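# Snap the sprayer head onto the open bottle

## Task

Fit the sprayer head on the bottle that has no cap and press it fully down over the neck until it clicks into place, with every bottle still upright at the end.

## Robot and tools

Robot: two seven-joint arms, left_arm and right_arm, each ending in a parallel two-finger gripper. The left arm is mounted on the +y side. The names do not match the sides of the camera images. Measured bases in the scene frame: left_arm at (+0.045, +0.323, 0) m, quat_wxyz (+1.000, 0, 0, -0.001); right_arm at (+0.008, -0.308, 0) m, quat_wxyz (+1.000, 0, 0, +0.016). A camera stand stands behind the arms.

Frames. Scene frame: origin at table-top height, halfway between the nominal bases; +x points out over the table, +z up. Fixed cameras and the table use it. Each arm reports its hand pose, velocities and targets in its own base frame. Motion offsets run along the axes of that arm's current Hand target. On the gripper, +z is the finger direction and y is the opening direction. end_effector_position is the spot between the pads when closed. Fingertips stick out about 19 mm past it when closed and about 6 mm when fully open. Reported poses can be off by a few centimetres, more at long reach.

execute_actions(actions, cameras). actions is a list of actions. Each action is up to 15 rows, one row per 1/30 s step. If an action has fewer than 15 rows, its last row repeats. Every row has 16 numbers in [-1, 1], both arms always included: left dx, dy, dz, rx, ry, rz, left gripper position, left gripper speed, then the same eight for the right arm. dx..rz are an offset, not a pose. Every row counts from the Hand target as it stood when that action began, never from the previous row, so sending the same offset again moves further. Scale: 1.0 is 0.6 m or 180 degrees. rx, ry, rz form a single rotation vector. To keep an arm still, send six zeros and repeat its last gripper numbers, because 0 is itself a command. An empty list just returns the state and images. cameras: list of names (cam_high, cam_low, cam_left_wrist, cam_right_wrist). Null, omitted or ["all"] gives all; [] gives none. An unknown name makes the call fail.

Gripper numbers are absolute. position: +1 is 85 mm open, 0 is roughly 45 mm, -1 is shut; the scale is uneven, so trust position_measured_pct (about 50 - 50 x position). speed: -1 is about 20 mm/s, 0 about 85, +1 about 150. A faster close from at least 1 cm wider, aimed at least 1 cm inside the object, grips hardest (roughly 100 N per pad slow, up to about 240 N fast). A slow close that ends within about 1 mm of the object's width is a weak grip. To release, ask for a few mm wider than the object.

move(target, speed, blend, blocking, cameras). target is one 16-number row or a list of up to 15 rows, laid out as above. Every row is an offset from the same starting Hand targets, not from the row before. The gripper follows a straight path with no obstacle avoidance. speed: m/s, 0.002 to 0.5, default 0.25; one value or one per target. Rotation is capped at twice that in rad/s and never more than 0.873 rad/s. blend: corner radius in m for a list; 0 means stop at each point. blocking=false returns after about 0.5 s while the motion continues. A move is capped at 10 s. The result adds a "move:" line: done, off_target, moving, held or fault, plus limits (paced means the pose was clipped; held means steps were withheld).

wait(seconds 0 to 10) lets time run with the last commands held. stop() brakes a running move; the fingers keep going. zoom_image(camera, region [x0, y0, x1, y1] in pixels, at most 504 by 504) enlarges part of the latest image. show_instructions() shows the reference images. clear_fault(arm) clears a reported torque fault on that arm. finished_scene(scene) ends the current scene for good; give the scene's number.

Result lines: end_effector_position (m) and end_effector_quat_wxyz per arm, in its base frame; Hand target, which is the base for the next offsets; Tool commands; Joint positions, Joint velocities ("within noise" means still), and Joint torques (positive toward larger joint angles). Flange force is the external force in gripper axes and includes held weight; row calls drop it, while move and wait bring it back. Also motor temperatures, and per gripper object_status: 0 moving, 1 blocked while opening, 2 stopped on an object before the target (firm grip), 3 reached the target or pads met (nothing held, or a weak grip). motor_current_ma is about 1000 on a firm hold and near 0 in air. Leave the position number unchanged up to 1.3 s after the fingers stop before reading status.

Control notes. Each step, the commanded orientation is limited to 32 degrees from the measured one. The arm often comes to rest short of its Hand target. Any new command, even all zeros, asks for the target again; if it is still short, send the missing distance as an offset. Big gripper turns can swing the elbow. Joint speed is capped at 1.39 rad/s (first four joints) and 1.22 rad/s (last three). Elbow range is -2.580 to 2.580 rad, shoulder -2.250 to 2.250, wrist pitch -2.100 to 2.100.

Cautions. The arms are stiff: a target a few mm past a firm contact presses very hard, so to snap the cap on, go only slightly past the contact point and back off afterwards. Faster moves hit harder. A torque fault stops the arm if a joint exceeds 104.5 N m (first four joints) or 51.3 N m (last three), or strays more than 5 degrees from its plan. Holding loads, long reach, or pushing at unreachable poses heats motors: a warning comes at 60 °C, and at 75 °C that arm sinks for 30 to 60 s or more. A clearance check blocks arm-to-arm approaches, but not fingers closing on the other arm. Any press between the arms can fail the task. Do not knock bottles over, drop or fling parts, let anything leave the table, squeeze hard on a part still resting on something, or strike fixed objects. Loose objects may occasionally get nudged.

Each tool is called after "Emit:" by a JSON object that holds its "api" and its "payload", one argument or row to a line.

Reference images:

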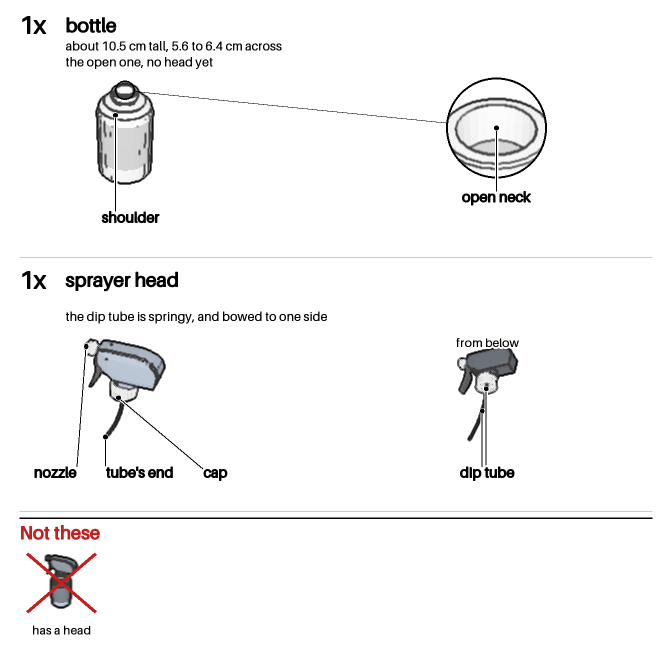

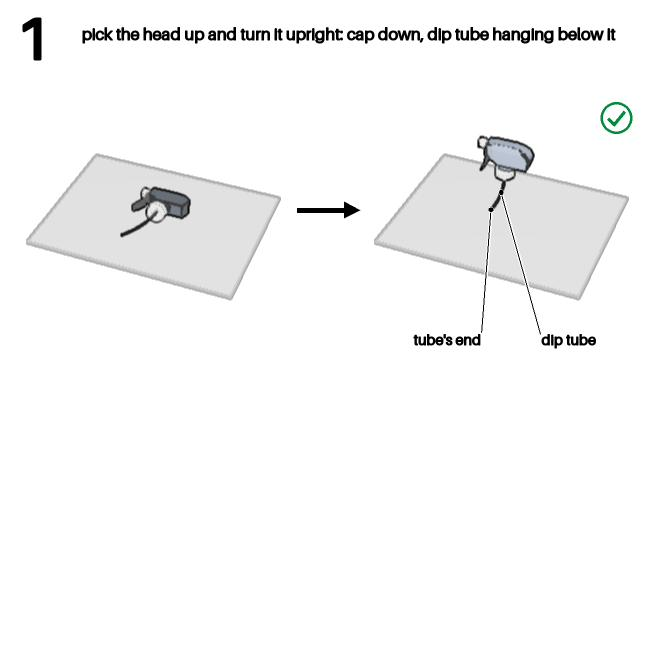

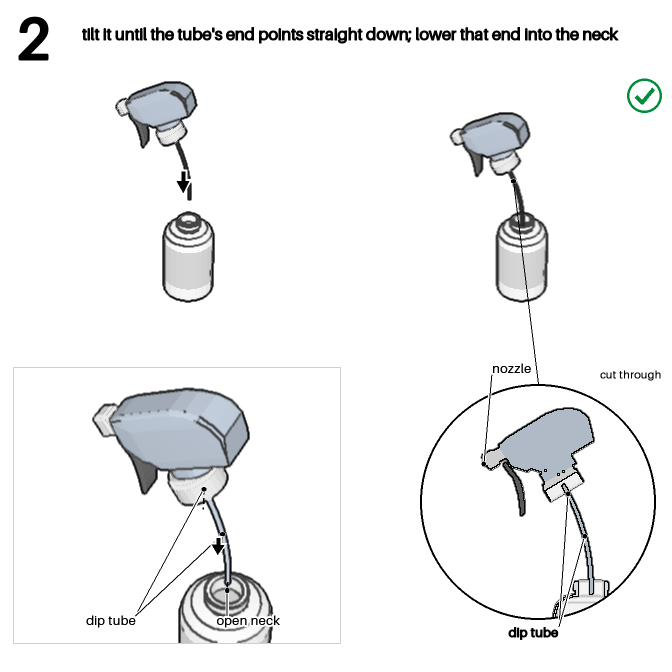

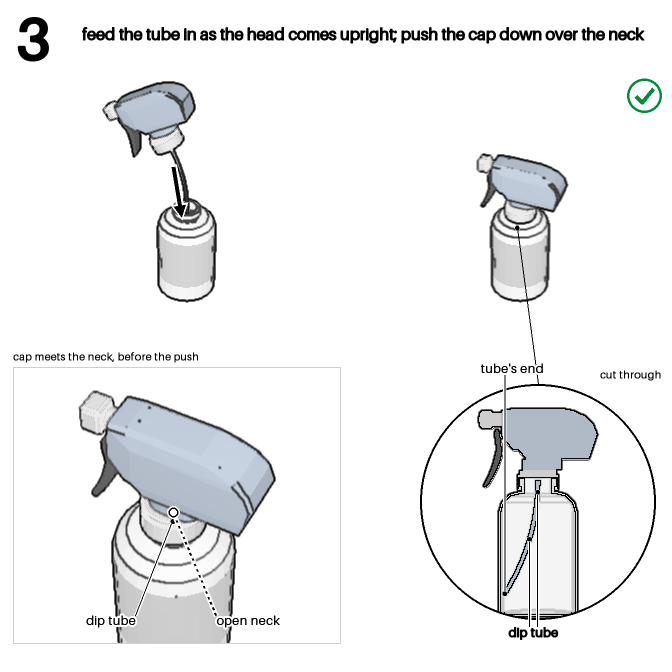

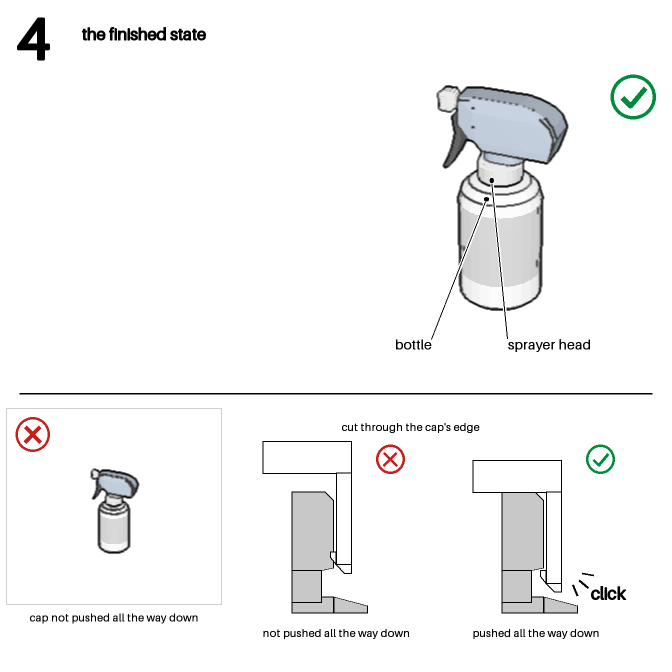

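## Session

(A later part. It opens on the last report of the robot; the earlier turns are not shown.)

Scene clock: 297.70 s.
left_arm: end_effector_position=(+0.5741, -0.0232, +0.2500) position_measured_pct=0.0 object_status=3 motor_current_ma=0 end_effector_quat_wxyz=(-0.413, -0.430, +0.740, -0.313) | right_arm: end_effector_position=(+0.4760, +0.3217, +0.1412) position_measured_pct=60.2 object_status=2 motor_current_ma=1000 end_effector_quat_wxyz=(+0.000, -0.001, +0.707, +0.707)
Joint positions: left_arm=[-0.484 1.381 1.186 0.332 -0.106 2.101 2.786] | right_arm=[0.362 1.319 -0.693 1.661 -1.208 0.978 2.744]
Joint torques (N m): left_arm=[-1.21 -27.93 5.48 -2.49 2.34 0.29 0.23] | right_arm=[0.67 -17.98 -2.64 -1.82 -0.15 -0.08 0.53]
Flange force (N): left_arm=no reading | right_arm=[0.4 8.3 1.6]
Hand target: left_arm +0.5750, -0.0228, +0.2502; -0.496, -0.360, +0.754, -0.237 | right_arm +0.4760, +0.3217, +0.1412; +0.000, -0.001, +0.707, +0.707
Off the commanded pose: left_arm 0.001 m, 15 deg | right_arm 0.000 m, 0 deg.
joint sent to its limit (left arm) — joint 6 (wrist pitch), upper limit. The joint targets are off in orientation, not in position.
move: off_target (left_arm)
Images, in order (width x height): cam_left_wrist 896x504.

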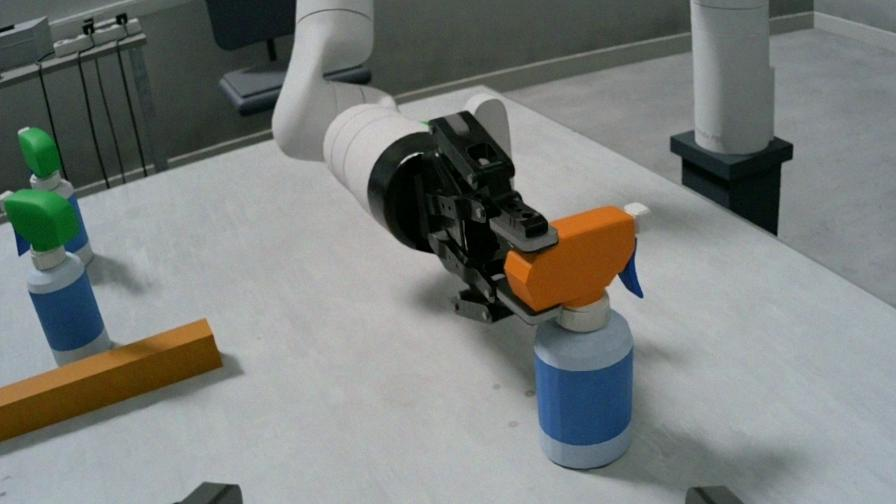

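Emit:
{"api": "move", "payload": {
  "target": [0,0,0,0,0,0,1,1,0,-0.004,0,0,0,0,-0.4,-0.8],
  "speed": 0.02,
  "cameras": ["cam_left_wrist"]
}}

Emit:
{"api": "zoom_image", "payload": {
  "camera": "cam_left_wrist",
  "region": [490, 190, 690, 390]
}}

Scene clock: 300.80 s.
left_arm: end_effector_position=(+0.5741, -0.0232, +0.2500) position_measured_pct=0.0 object_status=3 motor_current_ma=0 end_effector_quat_wxyz=(-0.413, -0.430, +0.740, -0.313) | right_arm: end_effector_position=(+0.4760, +0.3217, +0.1388) position_measured_pct=60.2 object_status=2 motor_current_ma=1000 end_effector_quat_wxyz=(+0.000, -0.001, +0.707, +0.707)
Joint positions: left_arm=[-0.484 1.381 1.19 0.332 -0.11 2.101 2.787] | right_arm=[0.361 1.324 -0.692 1.659 -1.207 0.978 2.746]
Joint torques (N m): left_arm=[-1.21 -27.87 5.47 -2.47 2.34 0.29 0.29] | right_arm=[-1.27 -10.5 7.26 -1.79 2.83 -6.76 1.46]
Flange force (N): left_arm=no reading | right_arm=[0.9 32.9 -2.1]
Hand target: left_arm +0.5750, -0.0228, +0.2502; -0.496, -0.360, +0.754, -0.237 | right_arm +0.4760, +0.3217, +0.1387; +0.000, -0.001, +0.707, +0.707
Off the commanded pose: left_arm 0.001 m, 15 deg | right_arm 0.000 m, 0 deg.
joint sent to its limit (left arm) — joint 6 (wrist pitch), upper limit. The joint targets are off in orientation, not in position.
move: off_target (left_arm)
Images, in order (width x height): cam_left_wrist 896x504.

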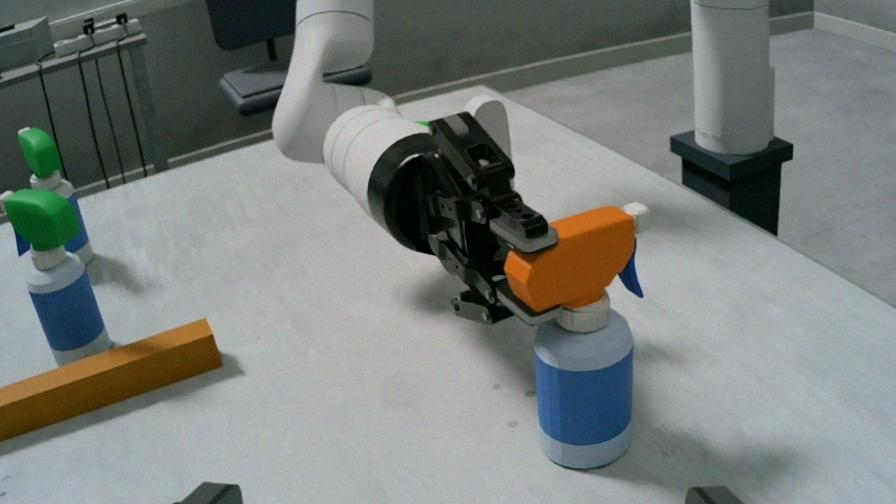

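Scaled by 2.520 from the camera's 896x504 image, which has a finer 1280x720 frame.

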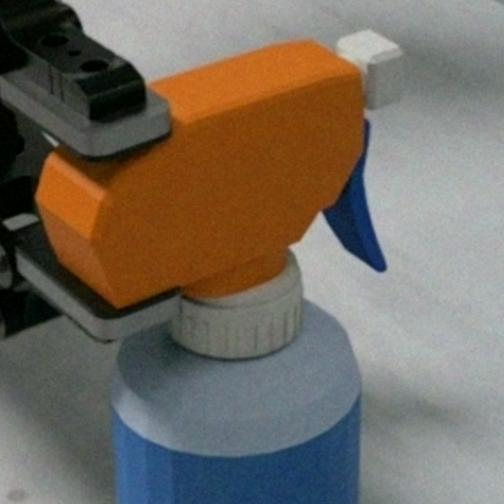

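Emit:
{"api": "move", "payload": {
  "target": [0,0,0,0,0,0,1,1,0,-0.004,0,0,0,0,-0.4,-0.8],
  "speed": 0.02,
  "cameras": ["cam_left_wrist"]
}}

Emit:
{"api": "zoom_image", "payload": {
  "camera": "cam_left_wrist",
  "region": [490, 190, 690, 390]
}}

Scene clock: 304.13 s.
left_arm: end_effector_position=(+0.5741, -0.0232, +0.2500) position_measured_pct=0.0 object_status=3 motor_current_ma=0 end_effector_quat_wxyz=(-0.413, -0.430, +0.740, -0.313) | right_arm: end_effector_position=(+0.4761, +0.3217, +0.1364) position_measured_pct=60.2 object_status=2 motor_current_ma=1000 end_effector_quat_wxyz=(+0.000, -0.001, +0.707, +0.707)
Joint positions: left_arm=[-0.484 1.382 1.193 0.332 -0.112 2.101 2.787] | right_arm=[0.361 1.33 -0.69 1.656 -1.205 0.979 2.749]
Joint torques (N m): left_arm=[-1.19 -27.88 5.48 -2.38 2.31 0.27 0.15] | right_arm=[-3.27 -3.02 17.19 -0.11 6.59 -12.52 2.28]
Flange force (N): left_arm=no reading | right_arm=[-2.3 56.0 -2.9]
Hand target: left_arm +0.5750, -0.0228, +0.2502; -0.496, -0.360, +0.754, -0.237 | right_arm +0.4760, +0.3217, +0.1364; +0.000, -0.001, +0.707, +0.707
Off the commanded pose: left_arm 0.001 m, 15 deg | right_arm 0.000 m, 0 deg.
joint sent to its limit (left arm) — joint 6 (wrist pitch), upper limit. The joint targets are off in orientation, not in position.
move: off_target (left_arm)
Images, in order (width x height): cam_left_wrist 896x504.

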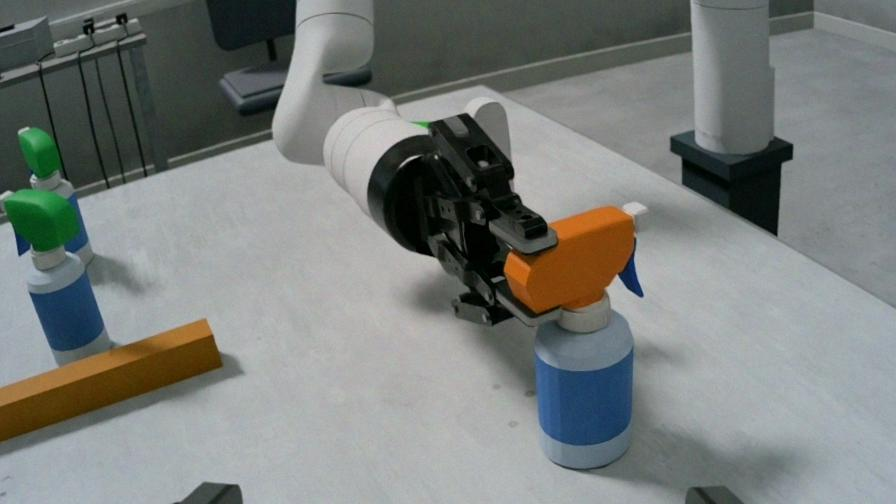

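Scaled by 2.520 from the camera's 896x504 image, which has a finer 1280x720 frame.

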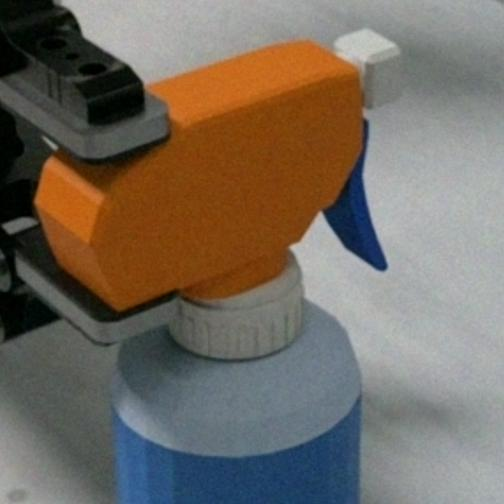

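Emit:
{"api": "zoom_image", "payload": {
  "camera": "cam_left_wrist",
  "region": [540, 280, 640, 350]
}}

Emit:
{"api": "zoom_image", "payload": {
  "camera": "cam_left_wrist",
  "region": [0, 180, 110, 290]
}}

Emit:
{"api": "wait", "payload": {
  "seconds": 0.3,
  "cameras": ["cam_low"]
}}

Emit:
{"api": "zoom_image", "payload": {
  "camera": "cam_low",
  "region": [370, 200, 440, 280]
}}

Emit:
{"api": "zoom_image", "payload": {
  "camera": "cam_low",
  "region": [510, 220, 610, 290]
}}

Scaled by 5.040 from the camera's 896x504 image, which has a finer 1280x720 frame.

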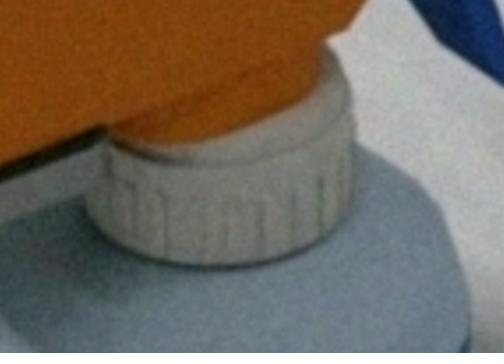

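Scaled by 4.582 from the camera's 896x504 image, which has a finer 1280x720 frame.

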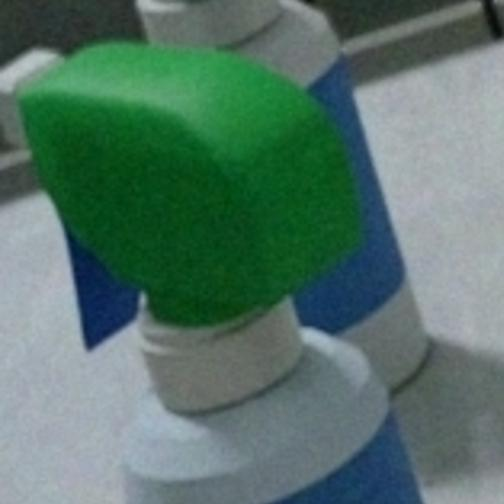

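Scene clock: 308.37 s.
left_arm: end_effector_position=(+0.5741, -0.0232, +0.2500) position_measured_pct=0.0 object_status=3 motor_current_ma=0 end_effector_quat_wxyz=(-0.413, -0.430, +0.740, -0.313) | right_arm: end_effector_position=(+0.4760, +0.3217, +0.1364) position_measured_pct=60.2 object_status=2 motor_current_ma=1000 end_effector_quat_wxyz=(+0.000, +0.000, +0.707, +0.707)
Joint positions: left_arm=[-0.484 1.382 1.193 0.332 -0.112 2.101 2.787] | right_arm=[0.361 1.33 -0.69 1.656 -1.205 0.979 2.749]
Joint torques (N m): left_arm=[-1.24 -27.94 5.52 -2.4 2.33 0.25 0.21] | right_arm=[-3.27 -2.83 17.38 -0.01 6.7 -12.64 2.32]
Flange force (N): left_arm=no reading | right_arm=[-2.7 56.5 -2.8]
Hand target: left_arm +0.5750, -0.0228, +0.2502; -0.496, -0.360, +0.754, -0.237 | right_arm +0.4760, +0.3217, +0.1364; +0.000, +0.000, +0.707, +0.707
Tool commands: left_gripper/position=+1.0 left_gripper/speed=+1.0 right_gripper/position=-0.4 right_gripper/speed=-0.8
Off the commanded pose: left_arm 0.001 m, 15 deg | right_arm 0.000 m, 0 deg.
wait: 0.30 s; at rest from the start
Images, in order (width x height): cam_low 896x504.

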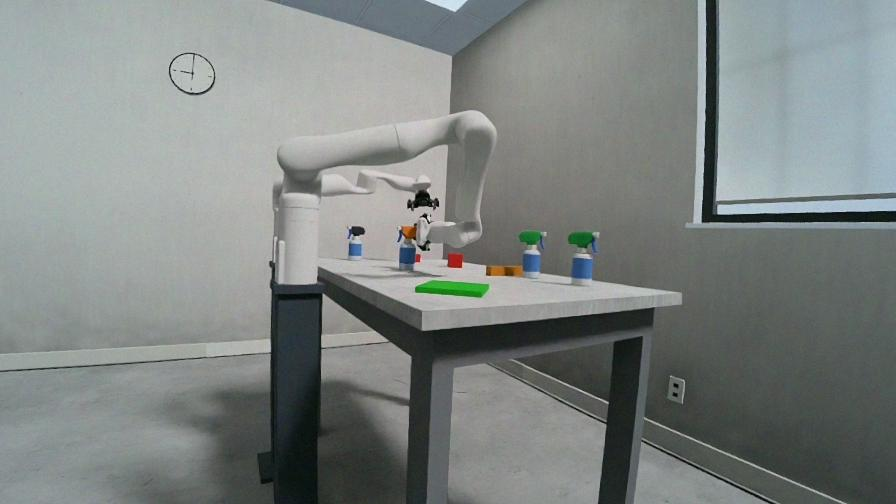

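Scaled by 6.300.

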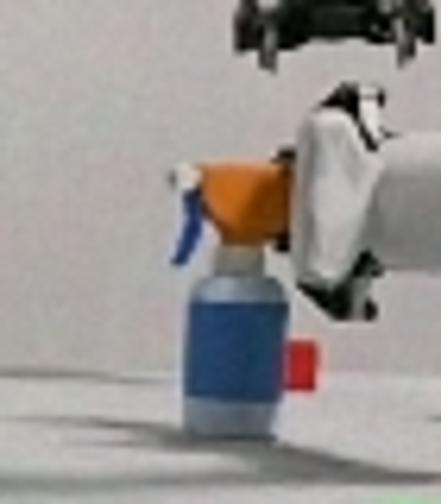

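Scaled by 5.040.

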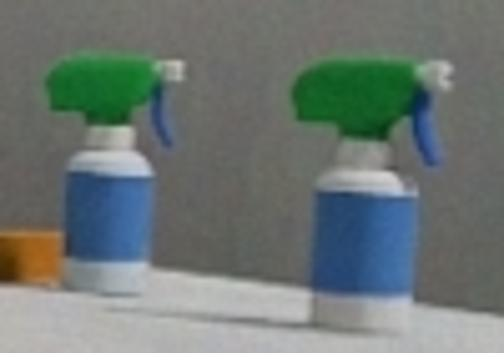

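Emit:
{"api": "move", "payload": {
  "target": [0,0,0,0,0,0,1,1,0,-0.004,0,0,0,0,-0.4,-0.8],
  "speed": 0.02,
  "cameras": ["cam_left_wrist"]
}}

Emit:
{"api": "zoom_image", "payload": {
  "camera": "cam_left_wrist",
  "region": [540, 280, 640, 350]
}}

Scene clock: 311.80 s.
left_arm: end_effector_position=(+0.5741, -0.0232, +0.2500) position_measured_pct=0.0 object_status=3 motor_current_ma=0 end_effector_quat_wxyz=(-0.413, -0.430, +0.740, -0.313) | right_arm: end_effector_position=(+0.4761, +0.3217, +0.1340) position_measured_pct=60.2 object_status=2 motor_current_ma=1000 end_effector_quat_wxyz=(+0.000, -0.001, +0.707, +0.707)
Joint positions: left_arm=[-0.484 1.382 1.193 0.332 -0.112 2.101 2.788] | right_arm=[0.36 1.335 -0.689 1.653 -1.204 0.979 2.751]
Joint torques (N m): left_arm=[-1.22 -27.91 5.37 -2.41 2.34 0.29 0.23] | right_arm=[-5.65 4.41 26.14 2.82 10.42 -17.39 2.68]
Flange force (N): left_arm=no reading | right_arm=[-7.9 76.7 -3.2]
Hand target: left_arm +0.5750, -0.0228, +0.2502; -0.496, -0.360, +0.754, -0.237 | right_arm +0.4760, +0.3217, +0.1339; +0.000, -0.001, +0.707, +0.707
Off the commanded pose: left_arm 0.001 m, 15 deg | right_arm 0.000 m, 0 deg.
joint sent to its limit (left arm) — joint 6 (wrist pitch), upper limit. The joint targets are off in orientation, not in position.
move: off_target (left_arm)
Images, in order (width x height): cam_left_wrist 896x504.

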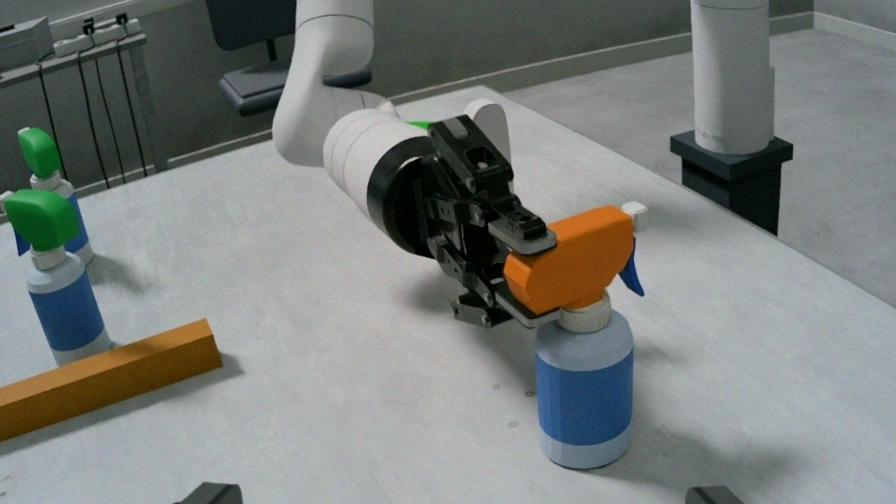

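Scaled by 5.040 from the camera's 896x504 image, which has a finer 1280x720 frame.

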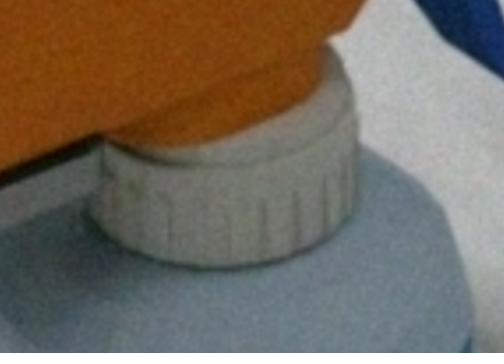

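Emit:
{"api": "move", "payload": {
  "target": [0,0,0,0,0,0,1,1,0,0.0108,0,0,0,0,-0.4,-0.8],
  "speed": 0.03,
  "cameras": ["cam_left_wrist"]
}}

Emit:
{"api": "zoom_image", "payload": {
  "camera": "cam_left_wrist",
  "region": [490, 190, 690, 390]
}}

Scene clock: 315.63 s.
left_arm: end_effector_position=(+0.5741, -0.0232, +0.2500) position_measured_pct=0.0 object_status=3 motor_current_ma=0 end_effector_quat_wxyz=(-0.413, -0.430, +0.740, -0.313) | right_arm: end_effector_position=(+0.4760, +0.3217, +0.1402) position_measured_pct=60.2 object_status=2 motor_current_ma=1000 end_effector_quat_wxyz=(+0.000, +0.000, +0.707, +0.707)
Joint positions: left_arm=[-0.484 1.382 1.194 0.332 -0.113 2.101 2.788] | right_arm=[0.362 1.321 -0.693 1.661 -1.207 0.977 2.744]
Joint torques (N m): left_arm=[-1.2 -27.87 5.51 -2.4 2.32 0.28 0.2] | right_arm=[1.14 -17.84 -2.1 -1.58 0.41 -0.47 0.63]
Flange force (N): left_arm=no reading | right_arm=[-0.8 8.9 2.9]
Hand target: left_arm +0.5750, -0.0228, +0.2502; -0.496, -0.360, +0.754, -0.237 | right_arm +0.4760, +0.3217, +0.1404; +0.000, -0.001, +0.707, +0.707
Off the commanded pose: left_arm 0.001 m, 15 deg | right_arm 0.000 m, 0 deg.
joint sent to its limit (left arm) — joint 6 (wrist pitch), upper limit. The joint targets are off in orientation, not in position.
move: off_target (left_arm)
Images, in order (width x height): cam_left_wrist 896x504.

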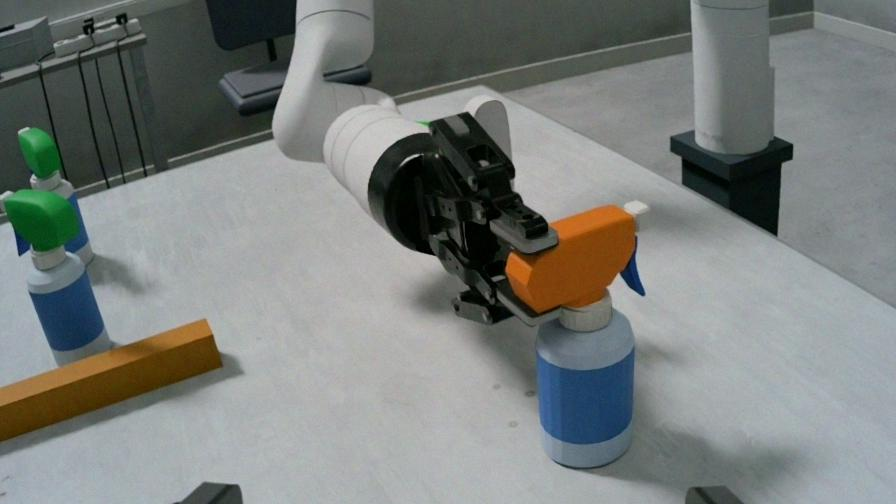

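Scaled by 2.520 from the camera's 896x504 image, which has a finer 1280x720 frame.

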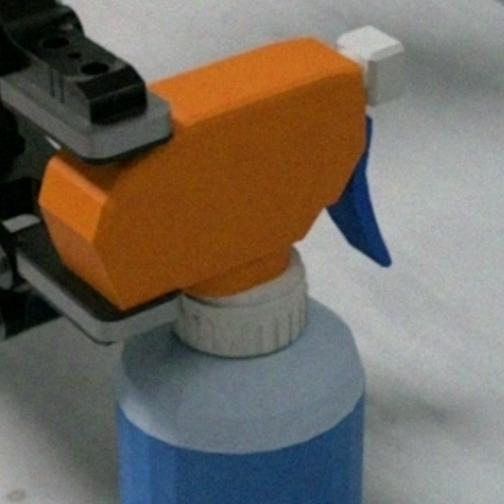

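Emit:
{"api": "move", "payload": {
  "target": [
    [0,0,0,0,0,0,1,1,0,0,0,0,0,0,0.0,-0.9],
    [0,0,0,0,0,0,1,1,0,0,-0.2,0,0,0,0.0,-0.9],
    [0,0,0,0,0,0,1,1,0,0.25,-0.2,0,0,0,-1,0]
  ],
  "speed": [0.05,0.1,0.2]
}}

Emit:
{"api": "zoom_image", "payload": {
  "camera": "cam_left_wrist",
  "region": [490, 170, 690, 370]
}}

Scene clock: 322.90 s.
left_arm: end_effector_position=(+0.5741, -0.0232, +0.2500) position_measured_pct=0.0 object_status=3 motor_current_ma=0 end_effector_quat_wxyz=(-0.413, -0.430, +0.740, -0.313) | right_arm: end_effector_position=(+0.4760, +0.2018, +0.2905) position_measured_pct=98.7 object_status=0 motor_current_ma=350 end_effector_quat_wxyz=(+0.000, -0.001, +0.707, +0.707)
Joint positions: left_arm=[-0.484 1.382 1.194 0.332 -0.113 2.101 2.788] | right_arm=[0.583 0.972 -0.666 1.696 -1.113 1.239 2.429]
Joint torques (N m): left_arm=[-1.23 -27.86 5.5 -2.41 2.33 0.27 0.19] | right_arm=[0.75 -19.1 -4.47 -3.98 -1.92 1.81 0.13]
Flange force (N): left_arm=no reading | right_arm=[-1.2 0.1 1.4]
Hand target: left_arm +0.5750, -0.0228, +0.2502; -0.496, -0.360, +0.754, -0.237 | right_arm +0.4759, +0.2018, +0.2904; +0.000, -0.001, +0.707, +0.707
Off the commanded pose: left_arm 0.001 m, 15 deg | right_arm 0.000 m, 0 deg.
joint sent to its limit (left arm) — joint 6 (wrist pitch), upper limit. The joint targets are off in orientation, not in position.
move: off_target (left_arm)

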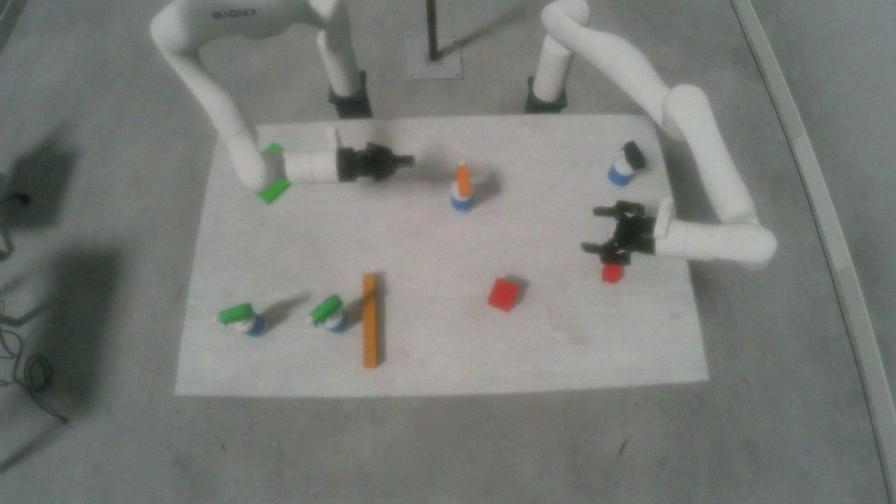

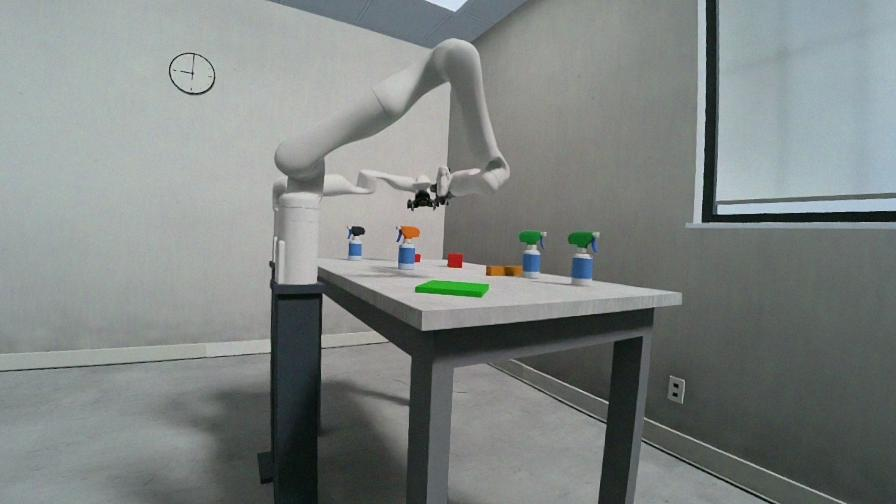

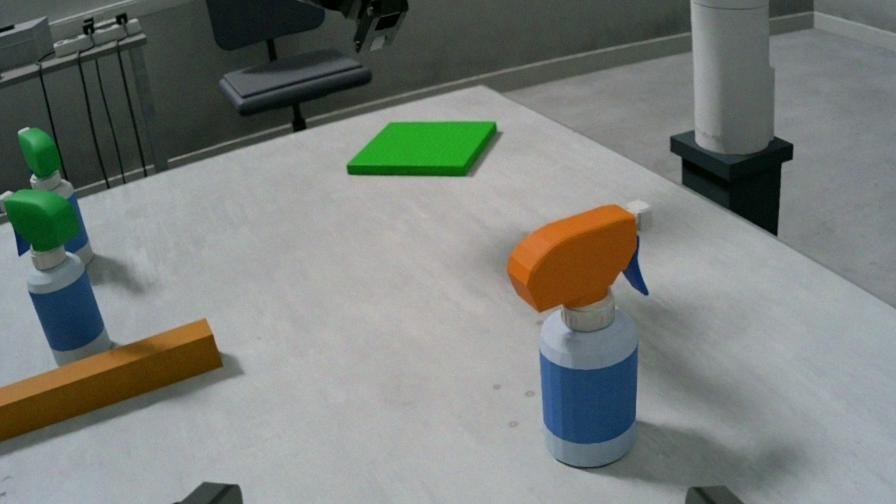

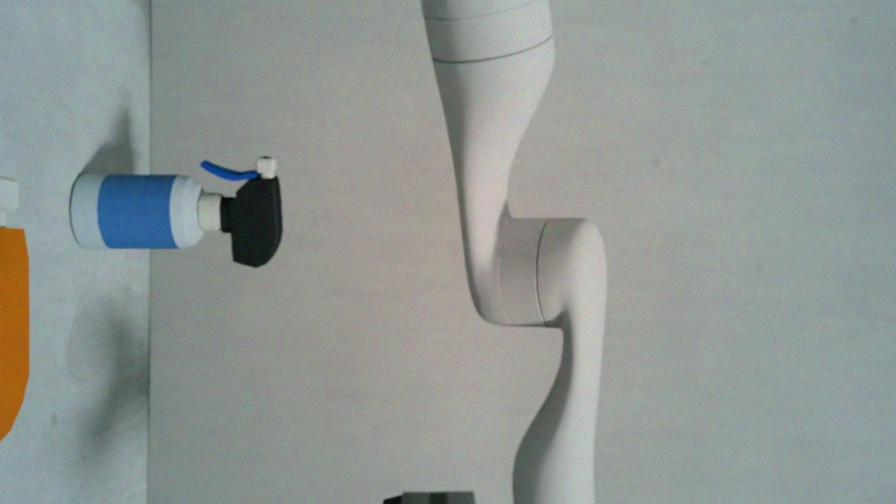

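Scaled by 2.520 from the camera's 896x504 image, which has a finer 1280x720 frame.

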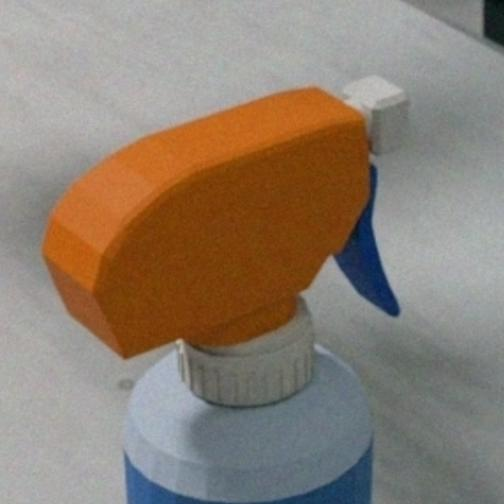

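Emit:
{"api": "move", "payload": {
  "target": [
    [0,0,0,0,0,0,1,1,0.0483,0.05,0.13,0.3849,0.3849,-0.3849,-1,0],
    [0,0,0,0,0,0,1,1,0.0483,-0.084,0.2087,0.3849,0.3849,-0.3849,-1,0]
  ],
  "speed": 0.2
}}

Scene clock: 337.23 s.
left_arm: end_effector_position=(+0.5741, -0.0232, +0.2500) position_measured_pct=0.0 object_status=3 motor_current_ma=0 end_effector_quat_wxyz=(-0.413, -0.430, +0.740, -0.313) | right_arm: end_effector_position=(+0.4469, +0.3269, +0.2400) position_measured_pct=98.7 object_status=3 motor_current_ma=960 end_effector_quat_wxyz=(+0.000, +0.707, -0.707, +0.000)
Joint positions: left_arm=[-0.484 1.382 1.194 0.332 -0.113 2.101 2.788] | right_arm=[-0.446 0.661 -0.45 1.167 0.277 1.371 2.275]
Joint torques (N m): left_arm=[-1.22 -27.86 5.49 -2.38 2.32 0.28 0.22] | right_arm=[0.78 -21.57 -0.12 -8.49 0.03 -0.34 0.23]
Flange force (N): left_arm=no reading | right_arm=[-3.1 -1.0 -1.0]
Hand target: left_arm +0.5750, -0.0228, +0.2502; -0.496, -0.360, +0.754, -0.237 | right_arm +0.4469, +0.3270, +0.2400; +0.000, +0.707, -0.707, +0.000
Off the commanded pose: left_arm 0.001 m, 15 deg | right_arm 0.000 m, 0 deg.
joint sent to its limit (left arm) — joint 6 (wrist pitch), upper limit. The joint targets are off in orientation, not in position.
move: off_target (left_arm)

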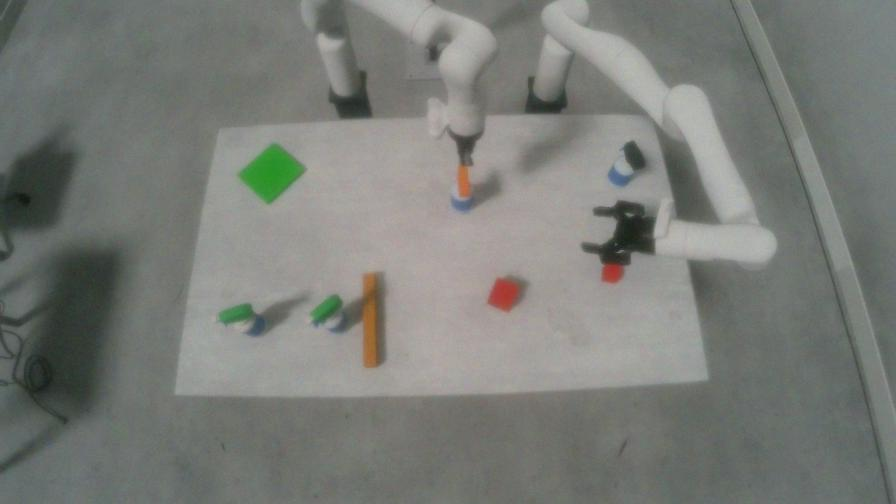

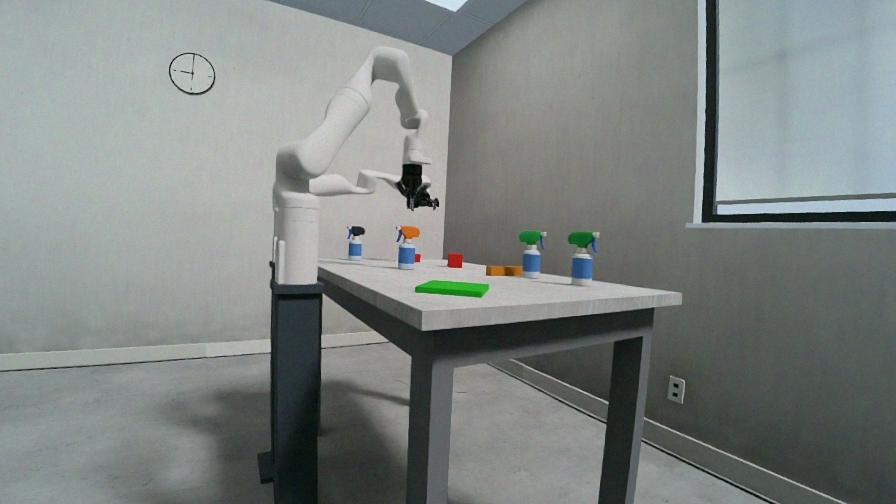

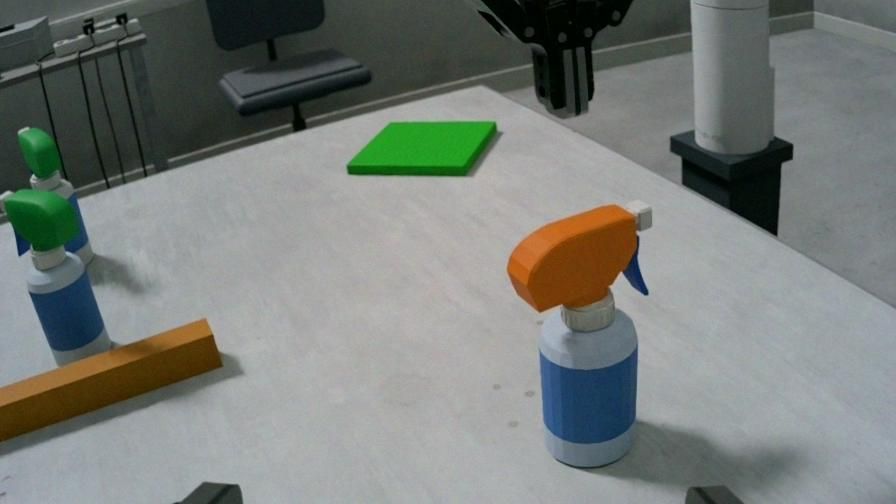

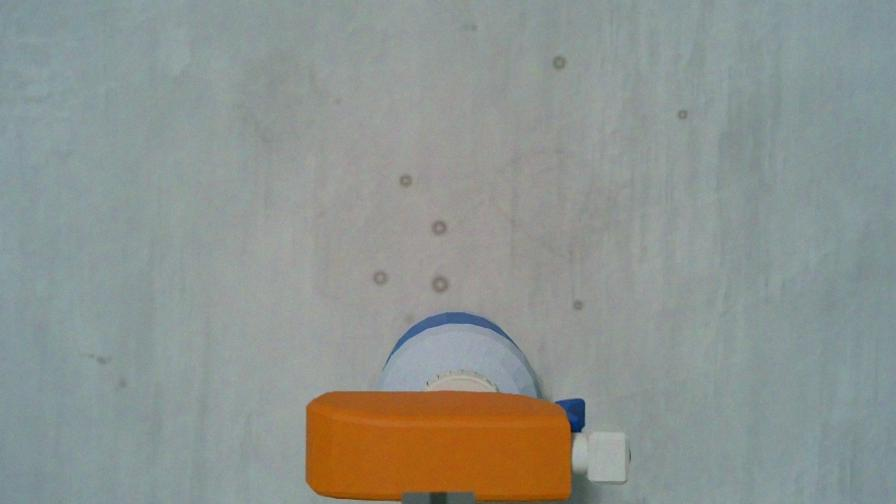

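Emit:
{"api": "move", "payload": {
  "target": [0,0,0,0,0,0,1,1,-0.0033,0.0113,0.083,0,0,0,-1,0],
  "speed": 0.1,
  "cameras": ["cam_left_wrist","cam_right_wrist"]
}}

Emit:
{"api": "zoom_image", "payload": {
  "camera": "cam_left_wrist",
  "region": [490, 140, 690, 340]
}}

Scene clock: 344.30 s.
left_arm: end_effector_position=(+0.5741, -0.0232, +0.2500) position_measured_pct=0.0 object_status=3 motor_current_ma=0 end_effector_quat_wxyz=(-0.413, -0.430, +0.740, -0.313) | right_arm: end_effector_position=(+0.4402, +0.3289, +0.1902) position_measured_pct=98.7 object_status=3 motor_current_ma=960 end_effector_quat_wxyz=(+0.000, +0.707, -0.707, +0.000)
Joint positions: left_arm=[-0.484 1.382 1.194 0.332 -0.113 2.101 2.788] | right_arm=[-0.448 0.69 -0.445 1.282 0.296 1.232 2.242]
Joint torques (N m): left_arm=[-1.19 -27.89 5.48 -2.43 2.29 0.29 0.21] | right_arm=[0.9 -21.62 -0.3 -8.23 0.06 -0.3 0.17]
Flange force (N): left_arm=no reading | right_arm=[-2.8 -0.5 -0.5]
Hand target: left_arm +0.5750, -0.0228, +0.2502; -0.496, -0.360, +0.754, -0.237 | right_arm +0.4402, +0.3289, +0.1902; +0.000, +0.707, -0.707, +0.000
Off the commanded pose: left_arm 0.001 m, 15 deg | right_arm 0.000 m, 0 deg.
joint sent to its limit (left arm) — joint 6 (wrist pitch), upper limit. The joint targets are off in orientation, not in position.
move: off_target (left_arm)
Images, in order (width x height): cam_left_wrist 896x504, cam_right_wrist 896x504.

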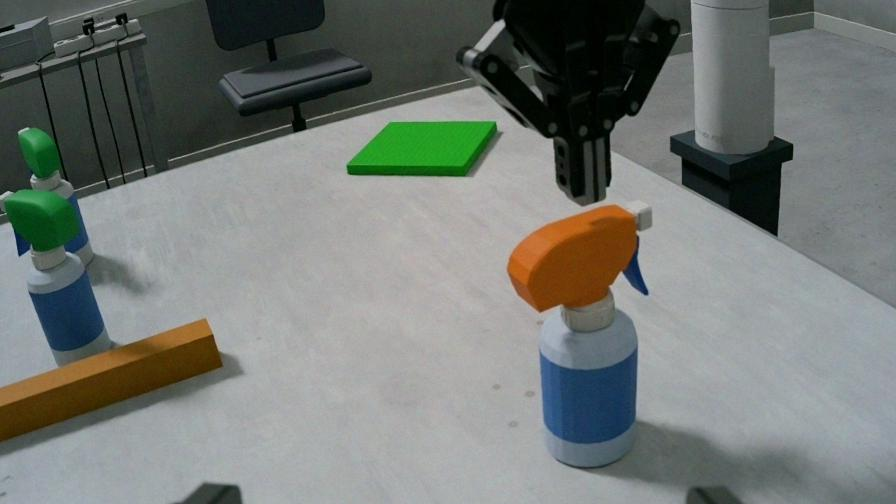

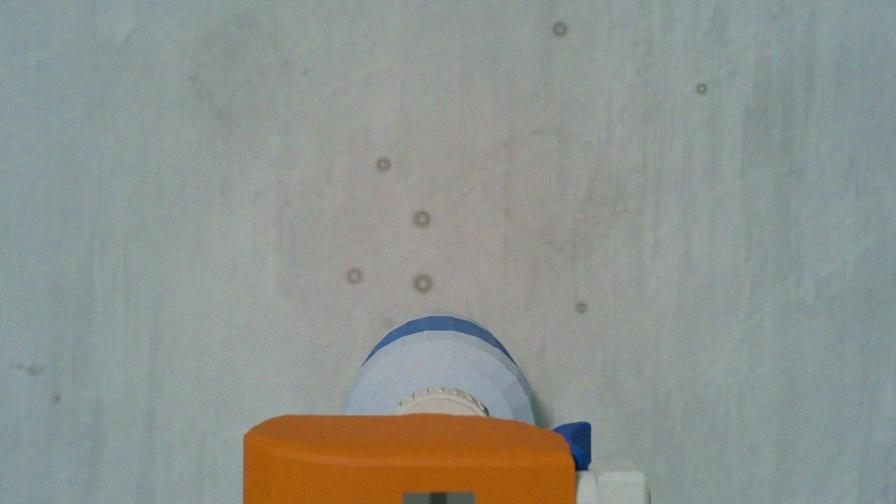

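Scaled by 2.520 from the camera's 896x504 image, which has a finer 1280x720 frame.

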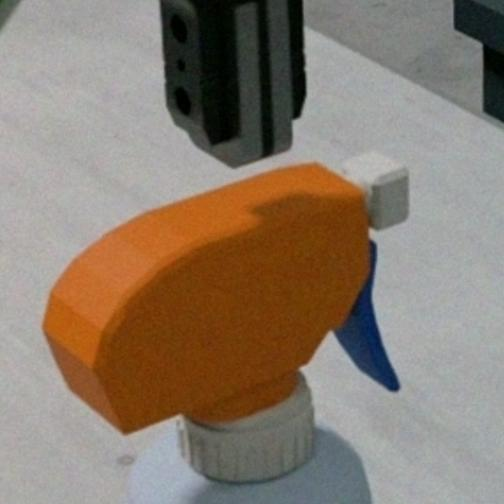

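Emit:
{"api": "move", "payload": {
  "target": [0,0,0,0,0,0,1,1,0,0,0.0217,0,0,0,-1,0],
  "speed": 0.02,
  "cameras": ["cam_left_wrist"]
}}

Emit:
{"api": "zoom_image", "payload": {
  "camera": "cam_left_wrist",
  "region": [490, 140, 690, 340]
}}

Scene clock: 347.50 s.
left_arm: end_effector_position=(+0.5741, -0.0232, +0.2500) position_measured_pct=0.0 object_status=3 motor_current_ma=0 end_effector_quat_wxyz=(-0.413, -0.430, +0.740, -0.313) | right_arm: end_effector_position=(+0.4403, +0.3289, +0.1772) position_measured_pct=98.7 object_status=3 motor_current_ma=960 end_effector_quat_wxyz=(+0.000, +0.707, -0.707, +0.000)
Joint positions: left_arm=[-0.484 1.382 1.194 0.332 -0.113 2.101 2.788] | right_arm=[-0.448 0.703 -0.442 1.304 0.302 1.2 2.236]
Joint torques (N m): left_arm=[-1.25 -27.92 5.52 -2.4 2.3 0.28 0.19] | right_arm=[0.88 -21.75 -0.32 -7.96 0.05 -0.31 0.24]
Flange force (N): left_arm=no reading | right_arm=[-3.3 -1.0 -0.7]
Hand target: left_arm +0.5750, -0.0228, +0.2502; -0.496, -0.360, +0.754, -0.237 | right_arm +0.4402, +0.3289, +0.1772; +0.000, +0.707, -0.707, +0.000
Off the commanded pose: left_arm 0.001 m, 15 deg | right_arm 0.000 m, 0 deg.
joint sent to its limit (left arm) — joint 6 (wrist pitch), upper limit. The joint targets are off in orientation, not in position.
move: off_target (left_arm)
Images, in order (width x height): cam_left_wrist 896x504.

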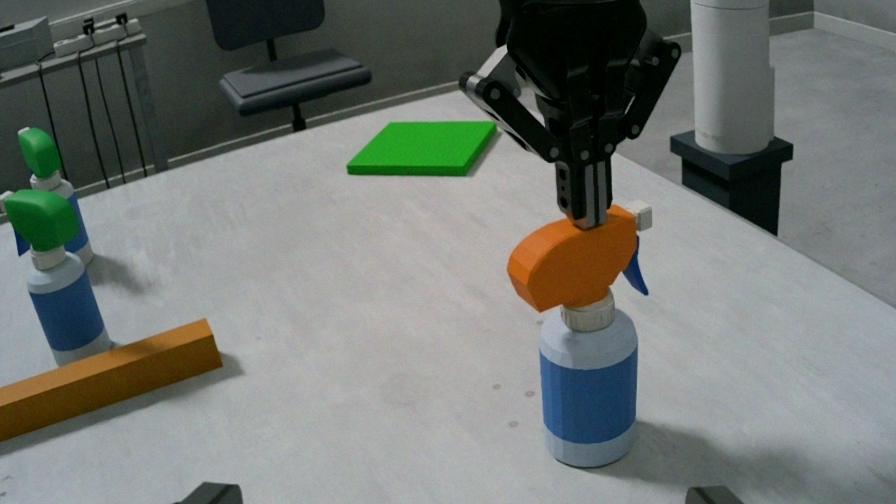

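Scaled by 2.520 from the camera's 896x504 image, which has a finer 1280x720 frame.

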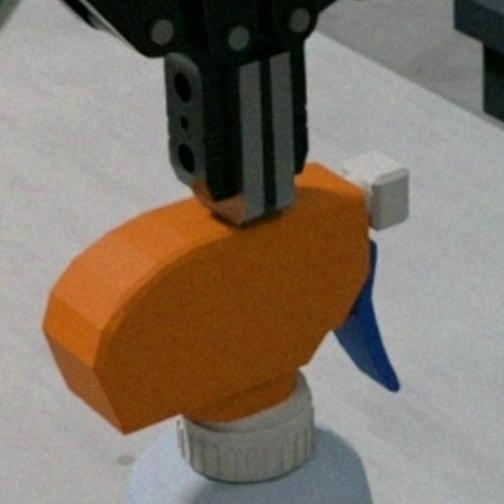

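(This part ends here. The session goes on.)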